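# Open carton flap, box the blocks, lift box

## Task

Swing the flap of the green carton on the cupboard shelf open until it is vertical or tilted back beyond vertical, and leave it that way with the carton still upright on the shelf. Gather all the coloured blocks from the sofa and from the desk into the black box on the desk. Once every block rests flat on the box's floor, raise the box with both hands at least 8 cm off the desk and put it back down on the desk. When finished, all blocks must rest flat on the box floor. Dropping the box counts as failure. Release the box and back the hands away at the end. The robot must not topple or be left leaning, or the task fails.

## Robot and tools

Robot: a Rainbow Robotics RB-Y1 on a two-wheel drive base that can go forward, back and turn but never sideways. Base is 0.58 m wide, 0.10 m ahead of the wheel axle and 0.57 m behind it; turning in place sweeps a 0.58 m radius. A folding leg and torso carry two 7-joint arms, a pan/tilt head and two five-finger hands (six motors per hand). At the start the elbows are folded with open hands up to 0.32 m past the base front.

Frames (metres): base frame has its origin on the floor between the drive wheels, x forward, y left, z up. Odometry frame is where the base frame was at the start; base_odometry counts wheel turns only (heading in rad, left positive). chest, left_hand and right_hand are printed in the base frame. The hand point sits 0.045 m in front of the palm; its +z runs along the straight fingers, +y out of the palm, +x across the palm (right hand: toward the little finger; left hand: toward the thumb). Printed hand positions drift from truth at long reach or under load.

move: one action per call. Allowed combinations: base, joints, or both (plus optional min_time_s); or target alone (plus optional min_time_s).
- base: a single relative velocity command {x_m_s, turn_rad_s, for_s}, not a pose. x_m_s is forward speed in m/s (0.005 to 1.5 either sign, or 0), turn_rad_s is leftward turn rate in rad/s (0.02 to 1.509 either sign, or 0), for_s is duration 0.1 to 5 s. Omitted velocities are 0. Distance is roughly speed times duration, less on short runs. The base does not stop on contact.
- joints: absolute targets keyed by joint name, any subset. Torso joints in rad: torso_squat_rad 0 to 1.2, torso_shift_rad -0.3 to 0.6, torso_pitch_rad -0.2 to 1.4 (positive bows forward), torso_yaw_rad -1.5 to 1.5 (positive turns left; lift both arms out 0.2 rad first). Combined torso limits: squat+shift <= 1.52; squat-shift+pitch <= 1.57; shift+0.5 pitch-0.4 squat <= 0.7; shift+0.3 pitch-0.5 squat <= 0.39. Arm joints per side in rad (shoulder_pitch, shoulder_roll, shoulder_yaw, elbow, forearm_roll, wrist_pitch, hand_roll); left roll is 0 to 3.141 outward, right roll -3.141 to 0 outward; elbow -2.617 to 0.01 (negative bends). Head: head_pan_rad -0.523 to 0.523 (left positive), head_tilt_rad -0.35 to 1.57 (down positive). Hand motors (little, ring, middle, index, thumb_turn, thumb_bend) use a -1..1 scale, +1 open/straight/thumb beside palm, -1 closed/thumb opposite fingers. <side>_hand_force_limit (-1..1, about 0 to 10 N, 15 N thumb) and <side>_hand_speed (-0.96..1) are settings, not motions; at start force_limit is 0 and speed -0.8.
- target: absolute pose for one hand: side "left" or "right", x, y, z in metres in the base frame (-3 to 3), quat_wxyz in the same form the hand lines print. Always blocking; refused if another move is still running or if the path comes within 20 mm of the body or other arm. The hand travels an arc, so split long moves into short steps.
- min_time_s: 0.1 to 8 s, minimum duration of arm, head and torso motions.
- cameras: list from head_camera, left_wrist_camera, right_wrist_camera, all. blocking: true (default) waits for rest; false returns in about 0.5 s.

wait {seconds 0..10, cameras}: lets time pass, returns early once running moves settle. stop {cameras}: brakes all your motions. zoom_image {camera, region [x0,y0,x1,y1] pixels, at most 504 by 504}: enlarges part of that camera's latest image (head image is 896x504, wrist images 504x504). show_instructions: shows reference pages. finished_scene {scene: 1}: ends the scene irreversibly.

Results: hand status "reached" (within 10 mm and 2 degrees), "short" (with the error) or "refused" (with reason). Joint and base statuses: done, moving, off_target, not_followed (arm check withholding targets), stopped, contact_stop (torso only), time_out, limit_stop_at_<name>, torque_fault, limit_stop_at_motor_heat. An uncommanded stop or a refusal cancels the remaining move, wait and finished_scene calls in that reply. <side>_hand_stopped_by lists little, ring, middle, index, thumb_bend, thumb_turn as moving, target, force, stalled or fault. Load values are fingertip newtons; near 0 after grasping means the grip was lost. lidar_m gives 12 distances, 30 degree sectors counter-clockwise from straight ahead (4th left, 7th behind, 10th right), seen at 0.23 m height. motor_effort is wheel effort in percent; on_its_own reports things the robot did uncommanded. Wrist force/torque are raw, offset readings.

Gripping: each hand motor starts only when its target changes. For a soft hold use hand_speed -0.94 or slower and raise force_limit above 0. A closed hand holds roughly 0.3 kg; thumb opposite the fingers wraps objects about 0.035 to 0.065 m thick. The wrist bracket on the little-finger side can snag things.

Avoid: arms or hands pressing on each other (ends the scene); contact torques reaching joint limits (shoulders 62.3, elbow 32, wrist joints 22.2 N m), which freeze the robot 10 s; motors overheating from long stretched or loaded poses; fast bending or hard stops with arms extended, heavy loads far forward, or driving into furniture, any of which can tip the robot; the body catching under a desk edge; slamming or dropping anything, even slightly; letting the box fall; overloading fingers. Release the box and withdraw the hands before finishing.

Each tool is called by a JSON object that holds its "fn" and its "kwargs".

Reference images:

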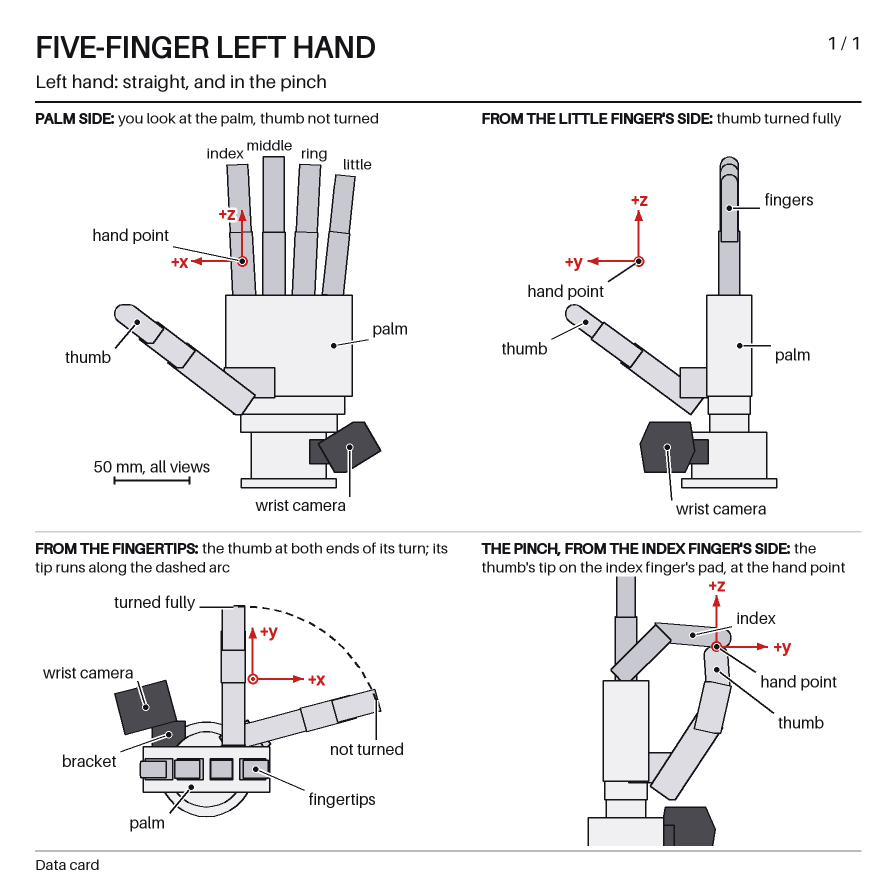

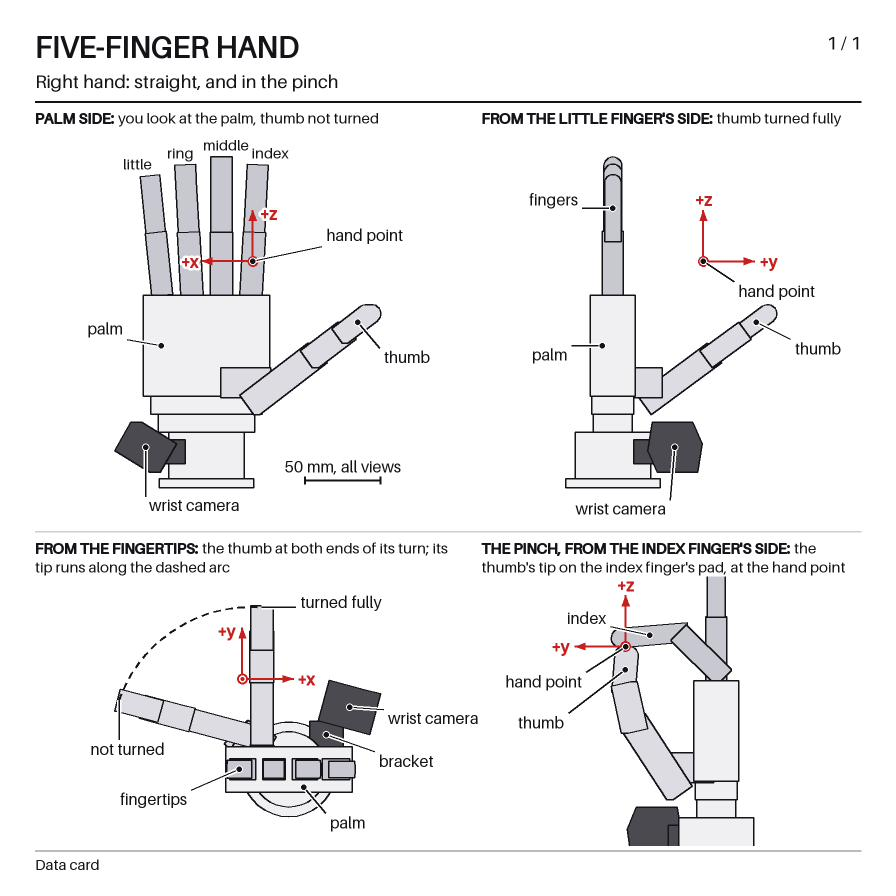

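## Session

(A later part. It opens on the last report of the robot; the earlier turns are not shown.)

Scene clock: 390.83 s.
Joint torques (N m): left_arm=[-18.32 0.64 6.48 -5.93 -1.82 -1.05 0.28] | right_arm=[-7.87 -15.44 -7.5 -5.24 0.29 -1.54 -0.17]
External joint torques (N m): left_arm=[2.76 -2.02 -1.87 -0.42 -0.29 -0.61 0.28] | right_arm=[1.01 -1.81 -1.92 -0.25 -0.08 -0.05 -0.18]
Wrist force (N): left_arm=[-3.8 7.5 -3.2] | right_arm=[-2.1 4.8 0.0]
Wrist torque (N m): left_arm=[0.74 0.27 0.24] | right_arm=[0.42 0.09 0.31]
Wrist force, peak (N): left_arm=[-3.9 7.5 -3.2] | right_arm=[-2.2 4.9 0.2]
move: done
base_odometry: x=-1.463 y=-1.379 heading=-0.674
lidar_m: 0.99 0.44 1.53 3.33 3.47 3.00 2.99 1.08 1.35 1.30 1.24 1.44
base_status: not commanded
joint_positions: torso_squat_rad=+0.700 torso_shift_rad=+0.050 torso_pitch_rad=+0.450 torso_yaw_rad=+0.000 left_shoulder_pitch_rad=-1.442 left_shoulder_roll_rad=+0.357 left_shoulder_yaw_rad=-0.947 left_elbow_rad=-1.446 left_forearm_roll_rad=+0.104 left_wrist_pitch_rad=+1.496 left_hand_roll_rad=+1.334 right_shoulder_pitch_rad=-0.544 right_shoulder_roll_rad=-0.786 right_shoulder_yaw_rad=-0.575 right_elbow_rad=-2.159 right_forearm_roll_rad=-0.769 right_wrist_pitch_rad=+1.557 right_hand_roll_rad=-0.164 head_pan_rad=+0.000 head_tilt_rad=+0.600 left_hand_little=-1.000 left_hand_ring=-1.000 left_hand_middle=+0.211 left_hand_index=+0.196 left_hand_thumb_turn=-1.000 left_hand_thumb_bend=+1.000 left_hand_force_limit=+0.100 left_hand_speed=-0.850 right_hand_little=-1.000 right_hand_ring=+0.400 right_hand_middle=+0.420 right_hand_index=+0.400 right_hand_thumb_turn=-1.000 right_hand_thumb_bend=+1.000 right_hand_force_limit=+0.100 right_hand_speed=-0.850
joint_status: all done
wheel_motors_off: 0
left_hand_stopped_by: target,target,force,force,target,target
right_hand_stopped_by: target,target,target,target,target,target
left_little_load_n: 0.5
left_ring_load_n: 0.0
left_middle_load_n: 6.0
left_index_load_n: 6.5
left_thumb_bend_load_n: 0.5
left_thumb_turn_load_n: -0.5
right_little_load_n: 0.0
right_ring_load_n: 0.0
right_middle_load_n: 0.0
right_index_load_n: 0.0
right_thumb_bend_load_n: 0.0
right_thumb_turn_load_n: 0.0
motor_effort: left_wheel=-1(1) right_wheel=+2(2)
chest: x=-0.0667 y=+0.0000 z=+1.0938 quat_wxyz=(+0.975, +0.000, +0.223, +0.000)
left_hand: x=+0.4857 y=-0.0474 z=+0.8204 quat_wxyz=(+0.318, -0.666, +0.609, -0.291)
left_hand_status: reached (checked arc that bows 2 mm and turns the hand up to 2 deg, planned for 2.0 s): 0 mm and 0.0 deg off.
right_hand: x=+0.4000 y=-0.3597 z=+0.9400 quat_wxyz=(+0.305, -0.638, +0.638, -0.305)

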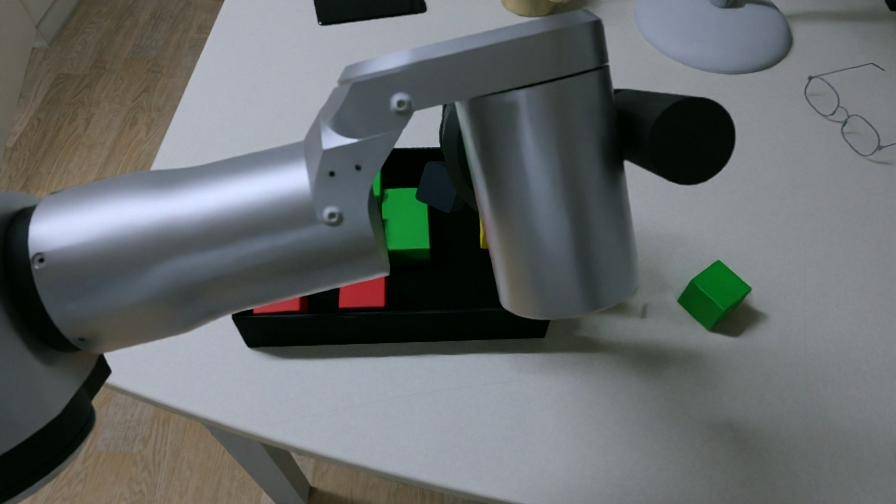

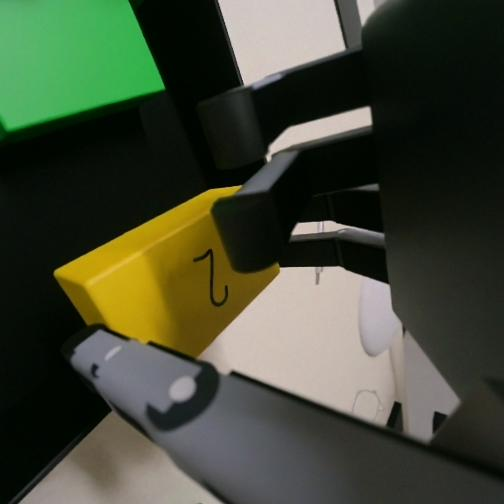

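{"fn": "move", "kwargs": {"target": {"side":"left","x":0.4855,"y":-0.0475,"z":0.8,"quat_wxyz":[0.3179,-0.6661,0.6087,-0.2905]}, "min_time_s": 1.5, "cameras": ["head_camera","left_wrist_camera"]}}

Scene clock: 395.70 s.
Joint torques (N m): left_arm=[-17.93 0.62 6.04 -4.77 -1.86 -0.99 0.19] | right_arm=[-8.04 -15.28 -7.54 -5.25 0.3 -1.52 -0.15]
External joint torques (N m): left_arm=[3.02 -1.77 -2.13 0.85 -0.34 -0.59 0.2] | right_arm=[0.83 -1.64 -1.96 -0.26 -0.07 -0.03 -0.16]
Wrist force (N): left_arm=[-3.7 7.5 -3.2] | right_arm=[-2.0 4.8 -0.1]
Wrist torque (N m): left_arm=[0.75 0.26 0.24] | right_arm=[0.42 0.08 0.32]
Wrist force, peak (N): left_arm=[-4.0 7.6 -3.3] | right_arm=[-2.1 4.9 0.0]
move: done
base_odometry: x=-1.463 y=-1.379 heading=-0.674
lidar_m: 1.00 0.43 1.53 3.33 3.49 2.99 2.99 1.09 1.35 1.30 1.25 1.43
base_status: not commanded
joint_positions: torso_squat_rad=+0.700 torso_shift_rad=+0.050 torso_pitch_rad=+0.450 torso_yaw_rad=+0.000 left_shoulder_pitch_rad=-1.417 left_shoulder_roll_rad=+0.343 left_shoulder_yaw_rad=-0.971 left_elbow_rad=-1.405 left_forearm_roll_rad=+0.077 left_wrist_pitch_rad=+1.449 left_hand_roll_rad=+1.357 right_shoulder_pitch_rad=-0.544 right_shoulder_roll_rad=-0.786 right_shoulder_yaw_rad=-0.575 right_elbow_rad=-2.159 right_forearm_roll_rad=-0.769 right_wrist_pitch_rad=+1.557 right_hand_roll_rad=-0.164 head_pan_rad=+0.000 head_tilt_rad=+0.600 left_hand_little=-1.000 left_hand_ring=-1.000 left_hand_middle=+0.211 left_hand_index=+0.196 left_hand_thumb_turn=-1.000 left_hand_thumb_bend=+1.000 left_hand_force_limit=+0.100 left_hand_speed=-0.850 right_hand_little=-1.000 right_hand_ring=+0.400 right_hand_middle=+0.420 right_hand_index=+0.400 right_hand_thumb_turn=-1.000 right_hand_thumb_bend=+1.000 right_hand_force_limit=+0.100 right_hand_speed=-0.850
joint_status: all done
wheel_motors_off: 0
left_hand_stopped_by: target,target,force,force,target,target
right_hand_stopped_by: target,target,target,target,target,target
left_little_load_n: 0.0
left_ring_load_n: 0.0
left_middle_load_n: 5.5
left_index_load_n: 7.0
left_thumb_bend_load_n: 0.5
left_thumb_turn_load_n: -0.5
right_little_load_n: 0.0
right_ring_load_n: 0.0
right_middle_load_n: 0.0
right_index_load_n: 0.0
right_thumb_bend_load_n: 0.0
right_thumb_turn_load_n: 0.0
motor_effort: left_wheel=-1(1) right_wheel=+2(3)
chest: x=-0.0667 y=+0.0000 z=+1.0938 quat_wxyz=(+0.975, +0.000, +0.223, +0.000)
left_hand: x=+0.4857 y=-0.0475 z=+0.8004 quat_wxyz=(+0.318, -0.666, +0.609, -0.291)
left_hand_status: reached (checked arc that bows 1 mm and turns the hand up to 0 deg, planned for 1.5 s): 0 mm and 0.0 deg off.
right_hand: x=+0.4000 y=-0.3597 z=+0.9400 quat_wxyz=(+0.305, -0.638, +0.638, -0.305)

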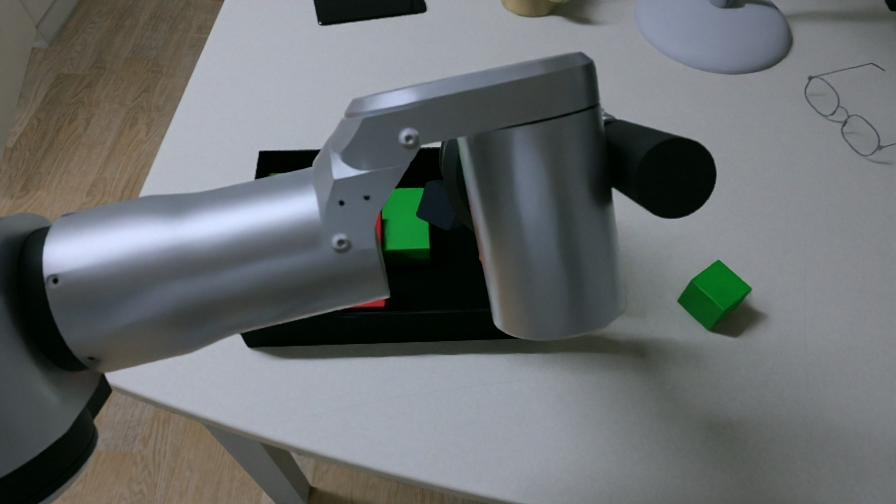

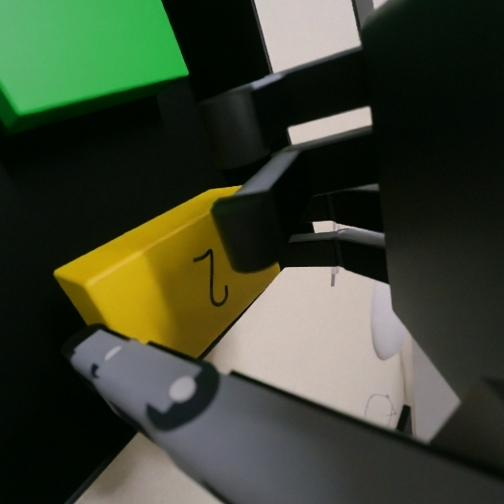

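{"fn": "move", "kwargs": {"target": {"side":"left","x":0.4855,"y":-0.0475,"z":0.785,"quat_wxyz":[0.3179,-0.6661,0.6087,-0.2905]}, "min_time_s": 1.5, "cameras": ["left_wrist_camera"]}}

{"fn": "move", "kwargs": {"target": {"side":"left","x":0.4855,"y":-0.0475,"z":0.777,"quat_wxyz":[0.3179,-0.6661,0.6087,-0.2905]}, "min_time_s": 1.2, "cameras": ["left_wrist_camera"]}}

Scene clock: 398.13 s.
Joint torques (N m): left_arm=[-17.84 0.08 5.84 -4.89 -1.82 -1 0.37] | right_arm=[-7.57 -15.22 -7.77 -5.17 0.23 -1.54 -0.25]
External joint torques (N m): left_arm=[3.01 -2.1 -2.14 0.8 -0.3 -0.63 0.38] | right_arm=[1.31 -1.59 -2.19 -0.18 -0.13 -0.05 -0.25]
Wrist force (N): left_arm=[-3.8 7.6 -3.3] | right_arm=[-2.3 4.9 0.3]
Wrist torque (N m): left_arm=[0.77 0.27 0.23] | right_arm=[0.40 0.09 0.29]
Wrist force, peak (N): left_arm=[-3.9 7.7 -3.2] | right_arm=[-2.3 4.9 0.3]
move: done
base_odometry: x=-1.463 y=-1.379 heading=-0.674
lidar_m: 0.98 0.44 1.53 3.34 3.48 3.00 2.99 1.08 1.36 1.29 1.24 1.43
base_status: not commanded
joint_positions: torso_squat_rad=+0.700 torso_shift_rad=+0.050 torso_pitch_rad=+0.450 torso_yaw_rad=+0.000 left_shoulder_pitch_rad=-1.400 left_shoulder_roll_rad=+0.332 left_shoulder_yaw_rad=-0.988 left_elbow_rad=-1.370 left_forearm_roll_rad=+0.057 left_wrist_pitch_rad=+1.413 left_hand_roll_rad=+1.375 right_shoulder_pitch_rad=-0.544 right_shoulder_roll_rad=-0.786 right_shoulder_yaw_rad=-0.575 right_elbow_rad=-2.159 right_forearm_roll_rad=-0.769 right_wrist_pitch_rad=+1.557 right_hand_roll_rad=-0.164 head_pan_rad=+0.000 head_tilt_rad=+0.600 left_hand_little=-1.000 left_hand_ring=-1.000 left_hand_middle=+0.211 left_hand_index=+0.196 left_hand_thumb_turn=-1.000 left_hand_thumb_bend=+1.000 left_hand_force_limit=+0.100 left_hand_speed=-0.850 right_hand_little=-1.000 right_hand_ring=+0.400 right_hand_middle=+0.420 right_hand_index=+0.400 right_hand_thumb_turn=-1.000 right_hand_thumb_bend=+1.000 right_hand_force_limit=+0.100 right_hand_speed=-0.850
joint_status: all done
wheel_motors_off: 0
left_hand_stopped_by: target,target,force,force,target,target
right_hand_stopped_by: target,target,target,target,target,target
left_little_load_n: 0.0
left_ring_load_n: 0.0
left_middle_load_n: 5.5
left_index_load_n: 6.5
left_thumb_bend_load_n: 0.5
left_thumb_turn_load_n: -0.5
right_little_load_n: 0.0
right_ring_load_n: 0.0
right_middle_load_n: 0.0
right_index_load_n: 0.0
right_thumb_bend_load_n: 0.0
right_thumb_turn_load_n: 0.0
motor_effort: left_wheel=-1(1) right_wheel=+2(3)
chest: x=-0.0667 y=+0.0000 z=+1.0938 quat_wxyz=(+0.975, +0.000, +0.223, +0.000)
left_hand: x=+0.4857 y=-0.0475 z=+0.7854 quat_wxyz=(+0.318, -0.666, +0.609, -0.291)
left_hand_status: reached (checked arc that bows 1 mm and turns the hand up to 0 deg, planned for 1.5 s): 0 mm and 0.0 deg off.
right_hand: x=+0.4000 y=-0.3597 z=+0.9400 quat_wxyz=(+0.305, -0.638, +0.638, -0.305)

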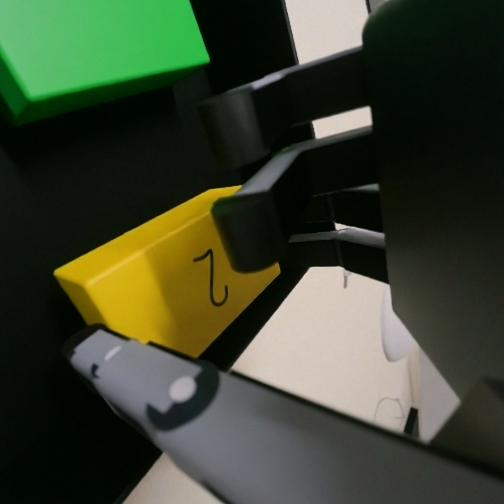

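Scene clock: 399.67 s.
Joint torques (N m): left_arm=[-18.21 0.23 5.92 -5.01 -1.88 -1.05 0.31] | right_arm=[-7.86 -15.22 -7.71 -5.21 0.26 -1.55 -0.16]
External joint torques (N m): left_arm=[2.57 -1.85 -1.97 0.71 -0.37 -0.69 0.32] | right_arm=[1.01 -1.59 -2.13 -0.23 -0.1 -0.06 -0.17]
Wrist force (N): left_arm=[-3.8 7.3 -3.1] | right_arm=[-2.1 4.6 0.0]
Wrist torque (N m): left_arm=[0.72 0.29 0.23] | right_arm=[0.39 0.10 0.31]
Wrist force, peak (N): left_arm=[-3.9 7.6 -3.2] | right_arm=[-2.2 4.7 0.1]
move: done
base_odometry: x=-1.463 y=-1.379 heading=-0.674
lidar_m: 1.01 0.43 1.52 3.34 3.48 3.00 2.97 1.09 1.36 1.30 1.24 1.43
base_status: not commanded
joint_positions: torso_squat_rad=+0.700 torso_shift_rad=+0.050 torso_pitch_rad=+0.450 torso_yaw_rad=+0.000 left_shoulder_pitch_rad=-1.391 left_shoulder_roll_rad=+0.326 left_shoulder_yaw_rad=-0.997 left_elbow_rad=-1.353 left_forearm_roll_rad=+0.047 left_wrist_pitch_rad=+1.395 left_hand_roll_rad=+1.385 right_shoulder_pitch_rad=-0.544 right_shoulder_roll_rad=-0.786 right_shoulder_yaw_rad=-0.575 right_elbow_rad=-2.159 right_forearm_roll_rad=-0.769 right_wrist_pitch_rad=+1.557 right_hand_roll_rad=-0.164 head_pan_rad=+0.000 head_tilt_rad=+0.600 left_hand_little=-1.000 left_hand_ring=-1.000 left_hand_middle=+0.211 left_hand_index=+0.196 left_hand_thumb_turn=-1.000 left_hand_thumb_bend=+1.000 left_hand_force_limit=+0.100 left_hand_speed=-0.850 right_hand_little=-1.000 right_hand_ring=+0.400 right_hand_middle=+0.420 right_hand_index=+0.400 right_hand_thumb_turn=-1.000 right_hand_thumb_bend=+1.000 right_hand_force_limit=+0.100 right_hand_speed=-0.850
joint_status: all done
wheel_motors_off: 0
left_hand_stopped_by: target,target,force,force,target,target
right_hand_stopped_by: target,target,target,target,target,target
left_little_load_n: 0.0
left_ring_load_n: 0.0
left_middle_load_n: 5.5
left_index_load_n: 6.5
left_thumb_bend_load_n: 1.0
left_thumb_turn_load_n: -0.5
right_little_load_n: 0.0
right_ring_load_n: 0.0
right_middle_load_n: 0.0
right_index_load_n: 0.0
right_thumb_bend_load_n: 0.0
right_thumb_turn_load_n: 0.0
motor_effort: left_wheel=-1(1) right_wheel=+2(2)
chest: x=-0.0667 y=+0.0000 z=+1.0938 quat_wxyz=(+0.975, +0.000, +0.223, +0.000)
left_hand: x=+0.4854 y=-0.0473 z=+0.7776 quat_wxyz=(+0.318, -0.666, +0.609, -0.291)
left_hand_status: reached (checked arc that bows 1 mm and turns the hand up to 0 deg, planned for 1.2 s): 1 mm and 0.0 deg off.
right_hand: x=+0.4000 y=-0.3597 z=+0.9400 quat_wxyz=(+0.305, -0.638, +0.638, -0.305)

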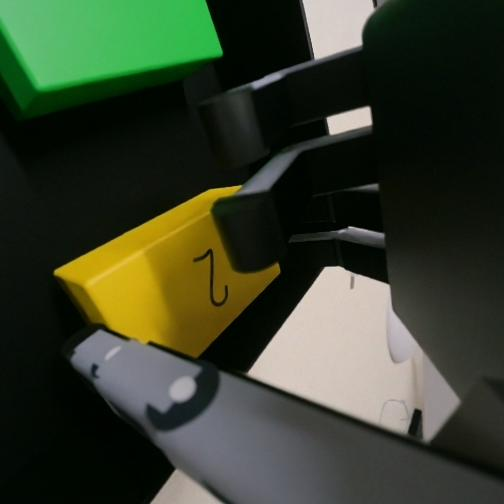

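{"fn": "zoom_image", "kwargs": {"camera": "left_wrist_camera", "region": [0, 150, 300, 450]}}

Scaled by 1.680 from the camera's image (finer frame: 720x720).

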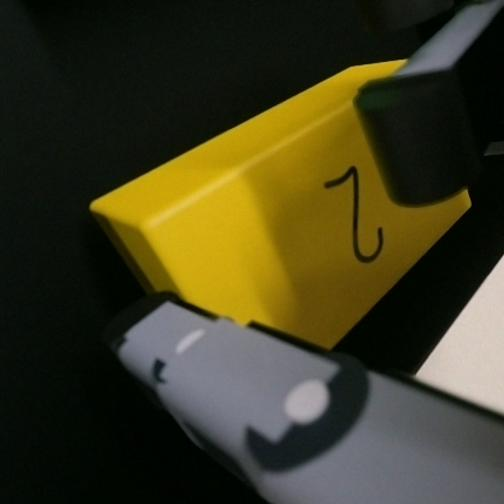

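{"fn": "move", "kwargs": {"target": {"side":"left","x":0.4855,"y":-0.0475,"z":0.7725,"quat_wxyz":[0.3179,-0.6661,0.6087,-0.2905]}, "min_time_s": 1.2, "cameras": []}}

{"fn": "move", "kwargs": {"target": {"side":"left","x":0.4855,"y":-0.0475,"z":0.770,"quat_wxyz":[0.3179,-0.6661,0.6087,-0.2905]}, "min_time_s": 1.2, "cameras": ["left_wrist_camera"]}}

Scene clock: 403.67 s.
Joint torques (N m): left_arm=[-18.06 0.38 5.58 -5 -1.88 -1 0.38] | right_arm=[-7.74 -15.24 -7.44 -5.28 0.37 -1.55 -0.19]
External joint torques (N m): left_arm=[2.71 -1.63 -2.24 0.74 -0.37 -0.65 0.39] | right_arm=[1.13 -1.61 -1.86 -0.29 0 -0.05 -0.19]
Wrist force (N): left_arm=[-3.8 7.4 -3.1] | right_arm=[-2.0 4.4 0.1]
Wrist torque (N m): left_arm=[0.74 0.28 0.23] | right_arm=[0.36 0.08 0.30]
Wrist force, peak (N): left_arm=[-3.7 7.6 -3.3] | right_arm=[-2.3 4.8 0.3]
move: done
base_odometry: x=-1.463 y=-1.379 heading=-0.674
lidar_m: 0.99 0.44 1.52 3.34 3.48 3.01 2.99 1.09 1.35 1.29 1.25 1.44
base_status: not commanded
joint_positions: torso_squat_rad=+0.700 torso_shift_rad=+0.050 torso_pitch_rad=+0.450 torso_yaw_rad=+0.000 left_shoulder_pitch_rad=-1.386 left_shoulder_roll_rad=+0.321 left_shoulder_yaw_rad=-1.002 left_elbow_rad=-1.339 left_forearm_roll_rad=+0.041 left_wrist_pitch_rad=+1.383 left_hand_roll_rad=+1.391 right_shoulder_pitch_rad=-0.544 right_shoulder_roll_rad=-0.786 right_shoulder_yaw_rad=-0.575 right_elbow_rad=-2.159 right_forearm_roll_rad=-0.769 right_wrist_pitch_rad=+1.557 right_hand_roll_rad=-0.164 head_pan_rad=+0.000 head_tilt_rad=+0.600 left_hand_little=-1.000 left_hand_ring=-1.000 left_hand_middle=+0.211 left_hand_index=+0.196 left_hand_thumb_turn=-1.000 left_hand_thumb_bend=+1.000 left_hand_force_limit=+0.100 left_hand_speed=-0.850 right_hand_little=-1.000 right_hand_ring=+0.400 right_hand_middle=+0.420 right_hand_index=+0.400 right_hand_thumb_turn=-1.000 right_hand_thumb_bend=+1.000 right_hand_force_limit=+0.100 right_hand_speed=-0.850
joint_status: all done
wheel_motors_off: 0
left_hand_stopped_by: target,target,force,force,target,target
right_hand_stopped_by: target,target,target,target,target,target
left_little_load_n: 0.0
left_ring_load_n: 0.0
left_middle_load_n: 6.0
left_index_load_n: 6.5
left_thumb_bend_load_n: 1.0
left_thumb_turn_load_n: -0.5
right_little_load_n: 0.0
right_ring_load_n: 0.0
right_middle_load_n: 0.0
right_index_load_n: 0.0
right_thumb_bend_load_n: 0.0
right_thumb_turn_load_n: 0.0
motor_effort: left_wheel=-1(1) right_wheel=+2(2)
chest: x=-0.0667 y=+0.0000 z=+1.0938 quat_wxyz=(+0.975, +0.000, +0.223, +0.000)
left_hand: x=+0.4856 y=-0.0474 z=+0.7730 quat_wxyz=(+0.318, -0.666, +0.609, -0.291)
left_hand_status: reached (checked arc that bows 0 mm and turns the hand up to 0 deg, planned for 1.2 s): 1 mm and 0.0 deg off.
right_hand: x=+0.4000 y=-0.3597 z=+0.9400 quat_wxyz=(+0.305, -0.638, +0.638, -0.305)

Scene clock: 405.20 s.
Joint torques (N m): left_arm=[-17.52 -0.38 5.79 -4.93 -1.88 -1.08 0.2] | right_arm=[-7.92 -15.58 -7.69 -5.26 0.32 -1.51 -0.11]
External joint torques (N m): left_arm=[3.23 -2.36 -1.99 0.82 -0.37 -0.74 0.21] | right_arm=[0.95 -1.94 -2.11 -0.27 -0.04 -0.02 -0.11]
Wrist force (N): left_arm=[-3.7 7.5 -3.1] | right_arm=[-2.2 4.7 -0.1]
Wrist torque (N m): left_arm=[0.75 0.25 0.24] | right_arm=[0.43 0.10 0.30]
Wrist force, peak (N): left_arm=[-3.9 7.6 -3.3] | right_arm=[-2.0 4.9 0.0]
move: done
base_odometry: x=-1.463 y=-1.379 heading=-0.674
lidar_m: 1.01 0.44 1.52 3.35 3.47 3.00 3.00 1.07 1.36 1.30 1.26 1.44
base_status: not commanded
joint_positions: torso_squat_rad=+0.700 torso_shift_rad=+0.050 torso_pitch_rad=+0.450 torso_yaw_rad=+0.000 left_shoulder_pitch_rad=-1.384 left_shoulder_roll_rad=+0.318 left_shoulder_yaw_rad=-1.005 left_elbow_rad=-1.331 left_forearm_roll_rad=+0.037 left_wrist_pitch_rad=+1.376 left_hand_roll_rad=+1.394 right_shoulder_pitch_rad=-0.544 right_shoulder_roll_rad=-0.786 right_shoulder_yaw_rad=-0.575 right_elbow_rad=-2.159 right_forearm_roll_rad=-0.769 right_wrist_pitch_rad=+1.557 right_hand_roll_rad=-0.164 head_pan_rad=+0.000 head_tilt_rad=+0.600 left_hand_little=-1.000 left_hand_ring=-1.000 left_hand_middle=+0.211 left_hand_index=+0.196 left_hand_thumb_turn=-1.000 left_hand_thumb_bend=+1.000 left_hand_force_limit=+0.100 left_hand_speed=-0.850 right_hand_little=-1.000 right_hand_ring=+0.400 right_hand_middle=+0.420 right_hand_index=+0.400 right_hand_thumb_turn=-1.000 right_hand_thumb_bend=+1.000 right_hand_force_limit=+0.100 right_hand_speed=-0.850
joint_status: all done
wheel_motors_off: 0
left_hand_stopped_by: target,target,force,force,target,target
right_hand_stopped_by: target,target,target,target,target,target
left_little_load_n: 0.0
left_ring_load_n: 0.0
left_middle_load_n: 6.0
left_index_load_n: 6.5
left_thumb_bend_load_n: 1.0
left_thumb_turn_load_n: -0.5
right_little_load_n: 0.0
right_ring_load_n: 0.0
right_middle_load_n: 0.0
right_index_load_n: 0.0
right_thumb_bend_load_n: 0.0
right_thumb_turn_load_n: 0.0
motor_effort: left_wheel=-1(1) right_wheel=+2(2)
chest: x=-0.0667 y=+0.0000 z=+1.0938 quat_wxyz=(+0.975, +0.000, +0.223, +0.000)
left_hand: x=+0.4857 y=-0.0475 z=+0.7704 quat_wxyz=(+0.318, -0.666, +0.609, -0.291)
left_hand_status: reached (checked arc that bows 0 mm and turns the hand up to 0 deg, planned for 1.2 s): 0 mm and 0.0 deg off.
right_hand: x=+0.4000 y=-0.3597 z=+0.9400 quat_wxyz=(+0.305, -0.638, +0.638, -0.305)

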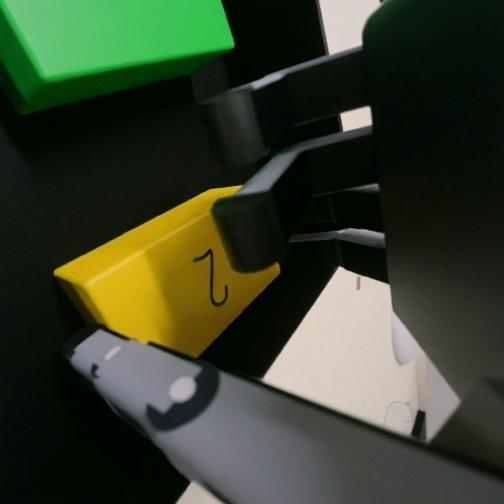

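{"fn": "move", "kwargs": {"target": {"side":"left","x":0.4855,"y":-0.0475,"z":0.768,"quat_wxyz":[0.3179,-0.6661,0.6087,-0.2905]}, "min_time_s": 1.2, "cameras": []}}

{"fn": "move", "kwargs": {"target": {"side":"left","x":0.4855,"y":-0.0475,"z":0.7665,"quat_wxyz":[0.3179,-0.6661,0.6087,-0.2905]}, "min_time_s": 1.2, "cameras": ["left_wrist_camera"]}}

Scene clock: 407.13 s.
Joint torques (N m): left_arm=[-18.17 0.03 5.45 -4.78 -1.92 -0.97 0.3] | right_arm=[-7.83 -15.41 -7.56 -5.22 0.34 -1.57 -0.11]
External joint torques (N m): left_arm=[2.57 -1.92 -2.3 0.97 -0.41 -0.64 0.31] | right_arm=[1.04 -1.78 -1.98 -0.23 -0.02 -0.07 -0.12]
Wrist force (N): left_arm=[-3.7 7.5 -3.2] | right_arm=[-2.0 4.6 -0.3]
Wrist torque (N m): left_arm=[0.74 0.25 0.24] | right_arm=[0.41 0.09 0.30]
Wrist force, peak (N): left_arm=[-3.9 7.7 -3.2] | right_arm=[-2.3 4.9 0.0]
move: done
base_odometry: x=-1.463 y=-1.379 heading=-0.674
lidar_m: 1.01 0.44 1.53 3.33 3.47 3.00 2.99 1.08 1.35 1.30 1.25 1.44
base_status: not commanded
joint_positions: torso_squat_rad=+0.700 torso_shift_rad=+0.050 torso_pitch_rad=+0.450 torso_yaw_rad=+0.000 left_shoulder_pitch_rad=-1.382 left_shoulder_roll_rad=+0.316 left_shoulder_yaw_rad=-1.007 left_elbow_rad=-1.326 left_forearm_roll_rad=+0.034 left_wrist_pitch_rad=+1.371 left_hand_roll_rad=+1.396 right_shoulder_pitch_rad=-0.544 right_shoulder_roll_rad=-0.786 right_shoulder_yaw_rad=-0.575 right_elbow_rad=-2.159 right_forearm_roll_rad=-0.769 right_wrist_pitch_rad=+1.557 right_hand_roll_rad=-0.164 head_pan_rad=+0.000 head_tilt_rad=+0.600 left_hand_little=-1.000 left_hand_ring=-1.000 left_hand_middle=+0.211 left_hand_index=+0.196 left_hand_thumb_turn=-1.000 left_hand_thumb_bend=+1.000 left_hand_force_limit=+0.100 left_hand_speed=-0.850 right_hand_little=-1.000 right_hand_ring=+0.400 right_hand_middle=+0.420 right_hand_index=+0.400 right_hand_thumb_turn=-1.000 right_hand_thumb_bend=+1.000 right_hand_force_limit=+0.100 right_hand_speed=-0.850
joint_status: all done
wheel_motors_off: 0
left_hand_stopped_by: target,target,force,force,target,target
right_hand_stopped_by: target,target,target,target,target,target
left_little_load_n: 0.0
left_ring_load_n: 0.0
left_middle_load_n: 5.5
left_index_load_n: 6.5
left_thumb_bend_load_n: 1.0
left_thumb_turn_load_n: -0.5
right_little_load_n: 0.0
right_ring_load_n: -0.5
right_middle_load_n: 0.0
right_index_load_n: 0.0
right_thumb_bend_load_n: 0.0
right_thumb_turn_load_n: 0.0
motor_effort: left_wheel=-1(1) right_wheel=+2(2)
chest: x=-0.0667 y=+0.0000 z=+1.0938 quat_wxyz=(+0.975, +0.000, +0.223, +0.000)
left_hand: x=+0.4857 y=-0.0475 z=+0.7684 quat_wxyz=(+0.318, -0.666, +0.609, -0.291)
left_hand_status: reached (checked arc that bows 0 mm and turns the hand up to 0 deg, planned for 1.2 s): 0 mm and 0.0 deg off.
right_hand: x=+0.4000 y=-0.3597 z=+0.9400 quat_wxyz=(+0.305, -0.638, +0.638, -0.305)

Scene clock: 408.67 s.
Joint torques (N m): left_arm=[-15.81 0.13 4.58 -4.01 -1.39 -0.99 0.38] | right_arm=[-7.95 -15.38 -7.38 -5.37 0.29 -1.6 -0.1]
External joint torques (N m): left_arm=[4.92 -1.8 -3.15 1.75 0.11 -0.65 0.39] | right_arm=[0.92 -1.74 -1.8 -0.38 -0.08 -0.11 -0.1]
Wrist force (N): left_arm=[-4.3 3.9 -7.1] | right_arm=[-2.3 4.7 -0.1]
Wrist torque (N m): left_arm=[0.46 0.22 0.30] | right_arm=[0.40 0.12 0.29]
Wrist force, peak (N): left_arm=[-4.3 4.0 -7.3] | right_arm=[-2.2 4.8 0.1]
move: done
base_odometry: x=-1.463 y=-1.379 heading=-0.674
lidar_m: 1.02 0.44 1.52 3.34 3.48 3.01 2.98 1.08 1.36 1.29 1.24 1.43
base_status: not commanded
joint_positions: torso_squat_rad=+0.700 torso_shift_rad=+0.050 torso_pitch_rad=+0.450 torso_yaw_rad=+0.000 left_shoulder_pitch_rad=-1.381 left_shoulder_roll_rad=+0.315 left_shoulder_yaw_rad=-1.008 left_elbow_rad=-1.322 left_forearm_roll_rad=+0.032 left_wrist_pitch_rad=+1.367 left_hand_roll_rad=+1.398 right_shoulder_pitch_rad=-0.544 right_shoulder_roll_rad=-0.786 right_shoulder_yaw_rad=-0.575 right_elbow_rad=-2.159 right_forearm_roll_rad=-0.769 right_wrist_pitch_rad=+1.557 right_hand_roll_rad=-0.164 head_pan_rad=+0.000 head_tilt_rad=+0.600 left_hand_little=-1.000 left_hand_ring=-1.000 left_hand_middle=+0.211 left_hand_index=+0.196 left_hand_thumb_turn=-1.000 left_hand_thumb_bend=+1.000 left_hand_force_limit=+0.100 left_hand_speed=-0.850 right_hand_little=-1.000 right_hand_ring=+0.400 right_hand_middle=+0.420 right_hand_index=+0.400 right_hand_thumb_turn=-1.000 right_hand_thumb_bend=+1.000 right_hand_force_limit=+0.100 right_hand_speed=-0.850
joint_status: all done
wheel_motors_off: 0
left_hand_stopped_by: target,target,force,force,target,target
right_hand_stopped_by: target,target,target,target,target,target
left_little_load_n: 0.0
left_ring_load_n: 0.0
left_middle_load_n: 5.5
left_index_load_n: 6.5
left_thumb_bend_load_n: 1.0
left_thumb_turn_load_n: -1.5
right_little_load_n: 0.0
right_ring_load_n: 0.0
right_middle_load_n: 0.0
right_index_load_n: -0.5
right_thumb_bend_load_n: 0.0
right_thumb_turn_load_n: 0.0
motor_effort: left_wheel=-1(1) right_wheel=+2(3)
chest: x=-0.0667 y=+0.0000 z=+1.0938 quat_wxyz=(+0.975, +0.000, +0.223, +0.000)
left_hand: x=+0.4859 y=-0.0477 z=+0.7673 quat_wxyz=(+0.318, -0.666, +0.609, -0.291)
left_hand_status: reached (checked arc that bows 0 mm and turns the hand up to 0 deg, planned for 1.2 s): 1 mm and 0.1 deg off.
right_hand: x=+0.4000 y=-0.3597 z=+0.9400 quat_wxyz=(+0.305, -0.638, +0.638, -0.305)

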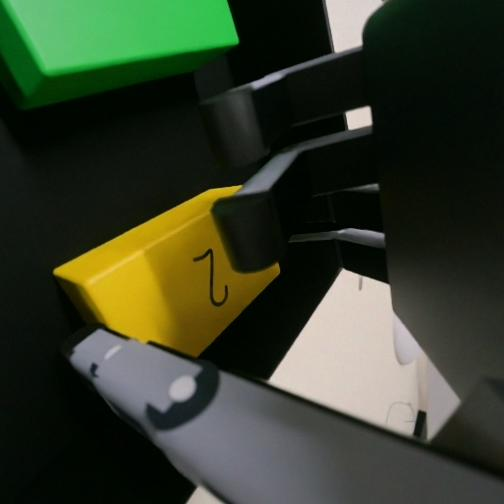

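{"fn": "move", "kwargs": {"target": {"side":"left","x":0.4855,"y":-0.0475,"z":0.769,"quat_wxyz":[0.3179,-0.6661,0.6087,-0.2905]}, "min_time_s": 1.0, "cameras": []}}

{"fn": "move", "kwargs": {"target": {"side":"left","x":0.4855,"y":-0.050,"z":0.769,"quat_wxyz":[0.3179,-0.6661,0.6087,-0.2905]}, "min_time_s": 1.0, "cameras": []}}

{"fn": "move", "kwargs": {"target": {"side":"left","x":0.4855,"y":-0.052,"z":0.769,"quat_wxyz":[0.3179,-0.6661,0.6087,-0.2905]}, "min_time_s": 1.0, "cameras": ["left_wrist_camera"]}}

Scene clock: 410.73 s.
Joint torques (N m): left_arm=[-20.08 1.65 9.92 -6.05 -1.34 -0.06 -0.45] | right_arm=[-8.11 -15.36 -7.66 -5.24 0.24 -1.54 -0.28]
External joint torques (N m): left_arm=[0.65 -0.29 2.17 -0.3 0.17 0.28 -0.44] | right_arm=[0.76 -1.72 -2.08 -0.25 -0.13 -0.05 -0.29]
Wrist force (N): left_arm=[-3.8 7.4 -3.1] | right_arm=[-2.2 4.5 0.3]
Wrist torque (N m): left_arm=[0.73 0.28 0.09] | right_arm=[0.34 0.12 0.29]
Wrist force, peak (N): left_arm=[-4.3 4.0 -7.3] | right_arm=[-2.4 4.8 0.0]
move: done
base_odometry: x=-1.463 y=-1.379 heading=-0.674
lidar_m: 1.00 0.44 1.53 3.34 3.47 3.01 2.99 1.08 1.35 1.29 1.22 1.44
base_status: not commanded
joint_positions: torso_squat_rad=+0.700 torso_shift_rad=+0.050 torso_pitch_rad=+0.450 torso_yaw_rad=+0.000 left_shoulder_pitch_rad=-1.382 left_shoulder_roll_rad=+0.317 left_shoulder_yaw_rad=-1.006 left_elbow_rad=-1.328 left_forearm_roll_rad=+0.035 left_wrist_pitch_rad=+1.373 left_hand_roll_rad=+1.395 right_shoulder_pitch_rad=-0.544 right_shoulder_roll_rad=-0.786 right_shoulder_yaw_rad=-0.575 right_elbow_rad=-2.159 right_forearm_roll_rad=-0.769 right_wrist_pitch_rad=+1.557 right_hand_roll_rad=-0.164 head_pan_rad=+0.000 head_tilt_rad=+0.600 left_hand_little=-1.000 left_hand_ring=-1.000 left_hand_middle=+0.211 left_hand_index=+0.196 left_hand_thumb_turn=-1.000 left_hand_thumb_bend=+1.000 left_hand_force_limit=+0.100 left_hand_speed=-0.850 right_hand_little=-1.000 right_hand_ring=+0.400 right_hand_middle=+0.420 right_hand_index=+0.400 right_hand_thumb_turn=-1.000 right_hand_thumb_bend=+1.000 right_hand_force_limit=+0.100 right_hand_speed=-0.850
joint_status: all done
wheel_motors_off: 0
left_hand_stopped_by: target,target,force,force,target,target
right_hand_stopped_by: target,target,target,target,target,target
left_little_load_n: 0.0
left_ring_load_n: 0.0
left_middle_load_n: 6.0
left_index_load_n: 6.5
left_thumb_bend_load_n: 1.0
left_thumb_turn_load_n: -1.0
right_little_load_n: 0.0
right_ring_load_n: 0.0
right_middle_load_n: 0.0
right_index_load_n: 0.0
right_thumb_bend_load_n: 0.5
right_thumb_turn_load_n: 0.0
motor_effort: left_wheel=+0(1) right_wheel=+2(2)
chest: x=-0.0667 y=+0.0000 z=+1.0938 quat_wxyz=(+0.975, +0.000, +0.223, +0.000)
left_hand: x=+0.4854 y=-0.0476 z=+0.7688 quat_wxyz=(+0.318, -0.666, +0.609, -0.290)
left_hand_status: reached (checked arc that bows 0 mm and turns the hand up to 0 deg, planned for 1.0 s): 0 mm and 0.0 deg off.
right_hand: x=+0.4000 y=-0.3597 z=+0.9400 quat_wxyz=(+0.305, -0.638, +0.638, -0.305)

Scene clock: 412.07 s.
Joint torques (N m): left_arm=[-20.61 0.08 6.96 -4.81 -1.8 -0.89 0.19] | right_arm=[-7.66 -15.49 -7.67 -5.23 0.24 -1.55 -0.19]
External joint torques (N m): left_arm=[0.16 -1.82 -0.75 0.95 -0.3 -0.55 0.2] | right_arm=[1.21 -1.86 -2.09 -0.24 -0.13 -0.06 -0.2]
Wrist force (N): left_arm=[-3.6 7.5 -3.1] | right_arm=[-2.1 4.7 0.2]
Wrist torque (N m): left_arm=[0.74 0.25 0.21] | right_arm=[0.39 0.08 0.30]
Wrist force, peak (N): left_arm=[-3.7 7.7 -3.3] | right_arm=[-2.4 4.7 0.2]
move: done
base_odometry: x=-1.463 y=-1.379 heading=-0.674
lidar_m: 1.01 0.45 1.54 3.35 3.48 2.99 2.98 1.08 1.34 1.30 1.24 1.43
base_status: not commanded
joint_positions: torso_squat_rad=+0.700 torso_shift_rad=+0.050 torso_pitch_rad=+0.450 torso_yaw_rad=+0.000 left_shoulder_pitch_rad=-1.386 left_shoulder_roll_rad=+0.309 left_shoulder_yaw_rad=-1.006 left_elbow_rad=-1.319 left_forearm_roll_rad=+0.035 left_wrist_pitch_rad=+1.372 left_hand_roll_rad=+1.396 right_shoulder_pitch_rad=-0.544 right_shoulder_roll_rad=-0.786 right_shoulder_yaw_rad=-0.575 right_elbow_rad=-2.159 right_forearm_roll_rad=-0.769 right_wrist_pitch_rad=+1.557 right_hand_roll_rad=-0.164 head_pan_rad=+0.000 head_tilt_rad=+0.600 left_hand_little=-1.000 left_hand_ring=-1.000 left_hand_middle=+0.211 left_hand_index=+0.196 left_hand_thumb_turn=-1.000 left_hand_thumb_bend=+1.000 left_hand_force_limit=+0.100 left_hand_speed=-0.850 right_hand_little=-1.000 right_hand_ring=+0.400 right_hand_middle=+0.420 right_hand_index=+0.400 right_hand_thumb_turn=-1.000 right_hand_thumb_bend=+1.000 right_hand_force_limit=+0.100 right_hand_speed=-0.850
joint_status: all done
wheel_motors_off: 0
left_hand_stopped_by: target,target,force,force,target,target
right_hand_stopped_by: target,target,target,target,target,target
left_little_load_n: 0.0
left_ring_load_n: 0.0
left_middle_load_n: 5.5
left_index_load_n: 6.5
left_thumb_bend_load_n: 1.0
left_thumb_turn_load_n: -0.5
right_little_load_n: 0.0
right_ring_load_n: 0.0
right_middle_load_n: 0.0
right_index_load_n: 0.0
right_thumb_bend_load_n: 0.0
right_thumb_turn_load_n: -0.5
motor_effort: left_wheel=-1(1) right_wheel=+2(2)
chest: x=-0.0667 y=+0.0000 z=+1.0938 quat_wxyz=(+0.975, +0.000, +0.223, +0.000)
left_hand: x=+0.4855 y=-0.0499 z=+0.7690 quat_wxyz=(+0.318, -0.666, +0.609, -0.291)
left_hand_status: reached (checked arc that bows 0 mm and turns the hand up to 0 deg, planned for 1.0 s): 0 mm and 0.0 deg off.
right_hand: x=+0.4000 y=-0.3597 z=+0.9400 quat_wxyz=(+0.305, -0.638, +0.638, -0.305)

Scene clock: 413.40 s.
Joint torques (N m): left_arm=[-20.58 -0.14 5.72 -4.83 -1.9 -0.92 0.35] | right_arm=[-7.87 -15.47 -7.71 -5.26 0.26 -1.58 -0.18]
External joint torques (N m): left_arm=[0.21 -1.99 -1.96 0.93 -0.39 -0.59 0.36] | right_arm=[1 -1.83 -2.13 -0.27 -0.1 -0.09 -0.18]
Wrist force (N): left_arm=[-3.7 7.6 -3.3] | right_arm=[-2.3 4.7 0.0]
Wrist torque (N m): left_arm=[0.76 0.25 0.25] | right_arm=[0.39 0.12 0.29]
Wrist force, peak (N): left_arm=[-3.8 7.6 -3.2] | right_arm=[-2.3 4.7 0.0]
move: done
base_odometry: x=-1.463 y=-1.379 heading=-0.674
lidar_m: 1.00 0.43 1.52 3.35 3.48 2.99 2.99 1.08 1.35 1.29 1.25 1.44
base_status: not commanded
joint_positions: torso_squat_rad=+0.700 torso_shift_rad=+0.050 torso_pitch_rad=+0.450 torso_yaw_rad=+0.000 left_shoulder_pitch_rad=-1.390 left_shoulder_roll_rad=+0.302 left_shoulder_yaw_rad=-1.007 left_elbow_rad=-1.310 left_forearm_roll_rad=+0.034 left_wrist_pitch_rad=+1.372 left_hand_roll_rad=+1.397 right_shoulder_pitch_rad=-0.544 right_shoulder_roll_rad=-0.786 right_shoulder_yaw_rad=-0.575 right_elbow_rad=-2.159 right_forearm_roll_rad=-0.769 right_wrist_pitch_rad=+1.557 right_hand_roll_rad=-0.164 head_pan_rad=+0.000 head_tilt_rad=+0.600 left_hand_little=-1.000 left_hand_ring=-1.000 left_hand_middle=+0.211 left_hand_index=+0.196 left_hand_thumb_turn=-1.000 left_hand_thumb_bend=+1.000 left_hand_force_limit=+0.100 left_hand_speed=-0.850 right_hand_little=-1.000 right_hand_ring=+0.400 right_hand_middle=+0.420 right_hand_index=+0.400 right_hand_thumb_turn=-1.000 right_hand_thumb_bend=+1.000 right_hand_force_limit=+0.100 right_hand_speed=-0.850
joint_status: all done
wheel_motors_off: 0
left_hand_stopped_by: target,target,force,force,target,target
right_hand_stopped_by: target,target,target,target,target,target
left_little_load_n: 0.0
left_ring_load_n: 0.0
left_middle_load_n: 6.0
left_index_load_n: 6.5
left_thumb_bend_load_n: 1.0
left_thumb_turn_load_n: -1.0
right_little_load_n: 0.0
right_ring_load_n: 0.0
right_middle_load_n: 0.0
right_index_load_n: 0.0
right_thumb_bend_load_n: 0.5
right_thumb_turn_load_n: 0.0
motor_effort: left_wheel=-1(1) right_wheel=+2(2)
chest: x=-0.0667 y=+0.0000 z=+1.0938 quat_wxyz=(+0.975, +0.000, +0.223, +0.000)
left_hand: x=+0.4856 y=-0.0519 z=+0.7691 quat_wxyz=(+0.318, -0.666, +0.609, -0.291)
left_hand_status: reached (checked arc that bows 0 mm and turns the hand up to 0 deg, planned for 1.0 s): 0 mm and 0.0 deg off.
right_hand: x=+0.4000 y=-0.3597 z=+0.9400 quat_wxyz=(+0.305, -0.638, +0.638, -0.305)

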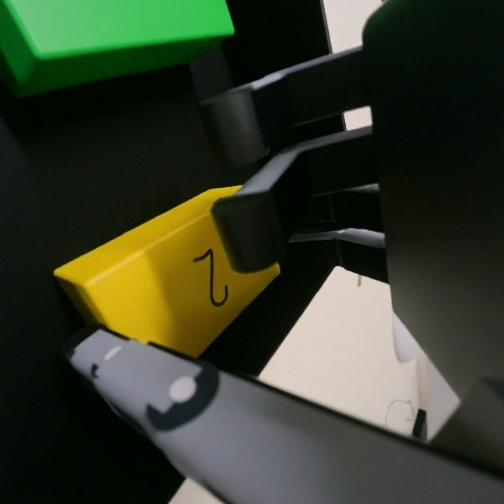

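{"fn": "move", "kwargs": {"target": {"side":"left","x":0.4855,"y":-0.0535,"z":0.769,"quat_wxyz":[0.3179,-0.6661,0.6087,-0.2905]}, "min_time_s": 1.0, "cameras": []}}

{"fn": "move", "kwargs": {"target": {"side":"left","x":0.4855,"y":-0.055,"z":0.769,"quat_wxyz":[0.3179,-0.6661,0.6087,-0.2905]}, "min_time_s": 1.0, "cameras": ["left_wrist_camera"]}}

Scene clock: 415.10 s.
Joint torques (N m): left_arm=[-20.21 -0.13 5.76 -4.99 -1.81 -1.04 0.26] | right_arm=[-7.72 -15.69 -7.63 -5.36 0.23 -1.56 -0.24]
External joint torques (N m): left_arm=[0.59 -1.94 -1.88 0.78 -0.31 -0.7 0.27] | right_arm=[1.16 -2.06 -2.05 -0.37 -0.13 -0.07 -0.24]
Wrist force (N): left_arm=[-3.7 7.3 -3.1] | right_arm=[-2.3 4.4 0.0]
Wrist torque (N m): left_arm=[0.72 0.26 0.24] | right_arm=[0.35 0.12 0.27]
Wrist force, peak (N): left_arm=[-3.8 7.6 -3.3] | right_arm=[-2.5 4.8 0.0]
move: done
base_odometry: x=-1.463 y=-1.379 heading=-0.674
lidar_m: 1.00 0.43 1.51 3.35 3.48 3.01 2.98 1.06 1.36 1.29 1.23 1.43
base_status: not commanded
joint_positions: torso_squat_rad=+0.700 torso_shift_rad=+0.050 torso_pitch_rad=+0.450 torso_yaw_rad=+0.000 left_shoulder_pitch_rad=-1.392 left_shoulder_roll_rad=+0.297 left_shoulder_yaw_rad=-1.007 left_elbow_rad=-1.304 left_forearm_roll_rad=+0.033 left_wrist_pitch_rad=+1.371 left_hand_roll_rad=+1.397 right_shoulder_pitch_rad=-0.544 right_shoulder_roll_rad=-0.786 right_shoulder_yaw_rad=-0.575 right_elbow_rad=-2.159 right_forearm_roll_rad=-0.769 right_wrist_pitch_rad=+1.557 right_hand_roll_rad=-0.164 head_pan_rad=+0.000 head_tilt_rad=+0.600 left_hand_little=-1.000 left_hand_ring=-1.000 left_hand_middle=+0.211 left_hand_index=+0.196 left_hand_thumb_turn=-1.000 left_hand_thumb_bend=+1.000 left_hand_force_limit=+0.100 left_hand_speed=-0.850 right_hand_little=-1.000 right_hand_ring=+0.400 right_hand_middle=+0.420 right_hand_index=+0.400 right_hand_thumb_turn=-1.000 right_hand_thumb_bend=+1.000 right_hand_force_limit=+0.100 right_hand_speed=-0.850
joint_status: all done
wheel_motors_off: 0
left_hand_stopped_by: target,target,force,force,target,target
right_hand_stopped_by: target,target,target,target,target,target
left_little_load_n: 0.0
left_ring_load_n: 0.0
left_middle_load_n: 5.5
left_index_load_n: 7.0
left_thumb_bend_load_n: 1.0
left_thumb_turn_load_n: -0.5
right_little_load_n: 0.0
right_ring_load_n: 0.0
right_middle_load_n: 0.0
right_index_load_n: 0.0
right_thumb_bend_load_n: 0.0
right_thumb_turn_load_n: 0.0
motor_effort: left_wheel=-1(1) right_wheel=+2(2)
chest: x=-0.0667 y=+0.0000 z=+1.0938 quat_wxyz=(+0.975, +0.000, +0.223, +0.000)
left_hand: x=+0.4856 y=-0.0534 z=+0.7691 quat_wxyz=(+0.318, -0.666, +0.609, -0.291)
left_hand_status: reached (checked arc that bows 0 mm and turns the hand up to 0 deg, planned for 1.0 s): 0 mm and 0.0 deg off.
right_hand: x=+0.4000 y=-0.3597 z=+0.9400 quat_wxyz=(+0.305, -0.638, +0.638, -0.305)

Scene clock: 416.43 s.
Joint torques (N m): left_arm=[-20.71 -0.82 5.91 -5.27 -1.76 -1.35 0.31] | right_arm=[-8.04 -15.43 -7.68 -5.31 0.26 -1.5 -0.18]
External joint torques (N m): left_arm=[0.11 -2.6 -1.7 0.5 -0.25 -1.02 0.31] | right_arm=[0.84 -1.8 -2.1 -0.32 -0.11 -0.01 -0.18]
Wrist force (N): left_arm=[-4.5 7.8 -3.2] | right_arm=[-2.0 4.5 0.2]
Wrist torque (N m): left_arm=[0.74 0.20 0.24] | right_arm=[0.34 0.08 0.31]
Wrist force, peak (N): left_arm=[-4.7 7.9 -3.1] | right_arm=[-2.3 4.8 0.1]
move: done
base_odometry: x=-1.463 y=-1.379 heading=-0.674
lidar_m: 1.00 0.43 1.53 3.33 3.47 3.00 2.99 1.08 1.36 1.28 1.24 1.43
base_status: not commanded
joint_positions: torso_squat_rad=+0.700 torso_shift_rad=+0.050 torso_pitch_rad=+0.450 torso_yaw_rad=+0.000 left_shoulder_pitch_rad=-1.394 left_shoulder_roll_rad=+0.292 left_shoulder_yaw_rad=-1.007 left_elbow_rad=-1.298 left_forearm_roll_rad=+0.033 left_wrist_pitch_rad=+1.370 left_hand_roll_rad=+1.398 right_shoulder_pitch_rad=-0.544 right_shoulder_roll_rad=-0.786 right_shoulder_yaw_rad=-0.575 right_elbow_rad=-2.159 right_forearm_roll_rad=-0.769 right_wrist_pitch_rad=+1.557 right_hand_roll_rad=-0.164 head_pan_rad=+0.000 head_tilt_rad=+0.600 left_hand_little=-1.000 left_hand_ring=-1.000 left_hand_middle=+0.211 left_hand_index=+0.196 left_hand_thumb_turn=-1.000 left_hand_thumb_bend=+1.000 left_hand_force_limit=+0.100 left_hand_speed=-0.850 right_hand_little=-1.000 right_hand_ring=+0.400 right_hand_middle=+0.420 right_hand_index=+0.400 right_hand_thumb_turn=-1.000 right_hand_thumb_bend=+1.000 right_hand_force_limit=+0.100 right_hand_speed=-0.850
joint_status: all done
wheel_motors_off: 0
left_hand_stopped_by: target,target,force,force,target,target
right_hand_stopped_by: target,target,target,target,target,target
left_little_load_n: 0.0
left_ring_load_n: 0.0
left_middle_load_n: 6.0
left_index_load_n: 6.5
left_thumb_bend_load_n: 1.0
left_thumb_turn_load_n: -0.5
right_little_load_n: 0.0
right_ring_load_n: 0.0
right_middle_load_n: 0.0
right_index_load_n: 0.0
right_thumb_bend_load_n: 0.0
right_thumb_turn_load_n: 0.0
motor_effort: left_wheel=-1(1) right_wheel=+2(3)
chest: x=-0.0667 y=+0.0000 z=+1.0938 quat_wxyz=(+0.975, +0.000, +0.223, +0.000)
left_hand: x=+0.4856 y=-0.0547 z=+0.7690 quat_wxyz=(+0.318, -0.666, +0.609, -0.290)
left_hand_status: reached (checked arc that bows 0 mm and turns the hand up to 0 deg, planned for 1.0 s): 0 mm and 0.0 deg off.
right_hand: x=+0.4000 y=-0.3597 z=+0.9400 quat_wxyz=(+0.305, -0.638, +0.638, -0.305)

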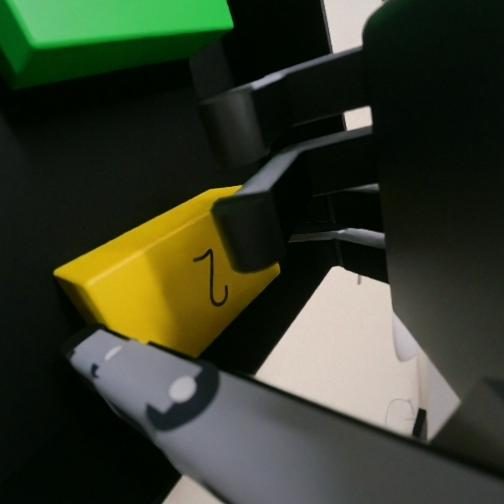

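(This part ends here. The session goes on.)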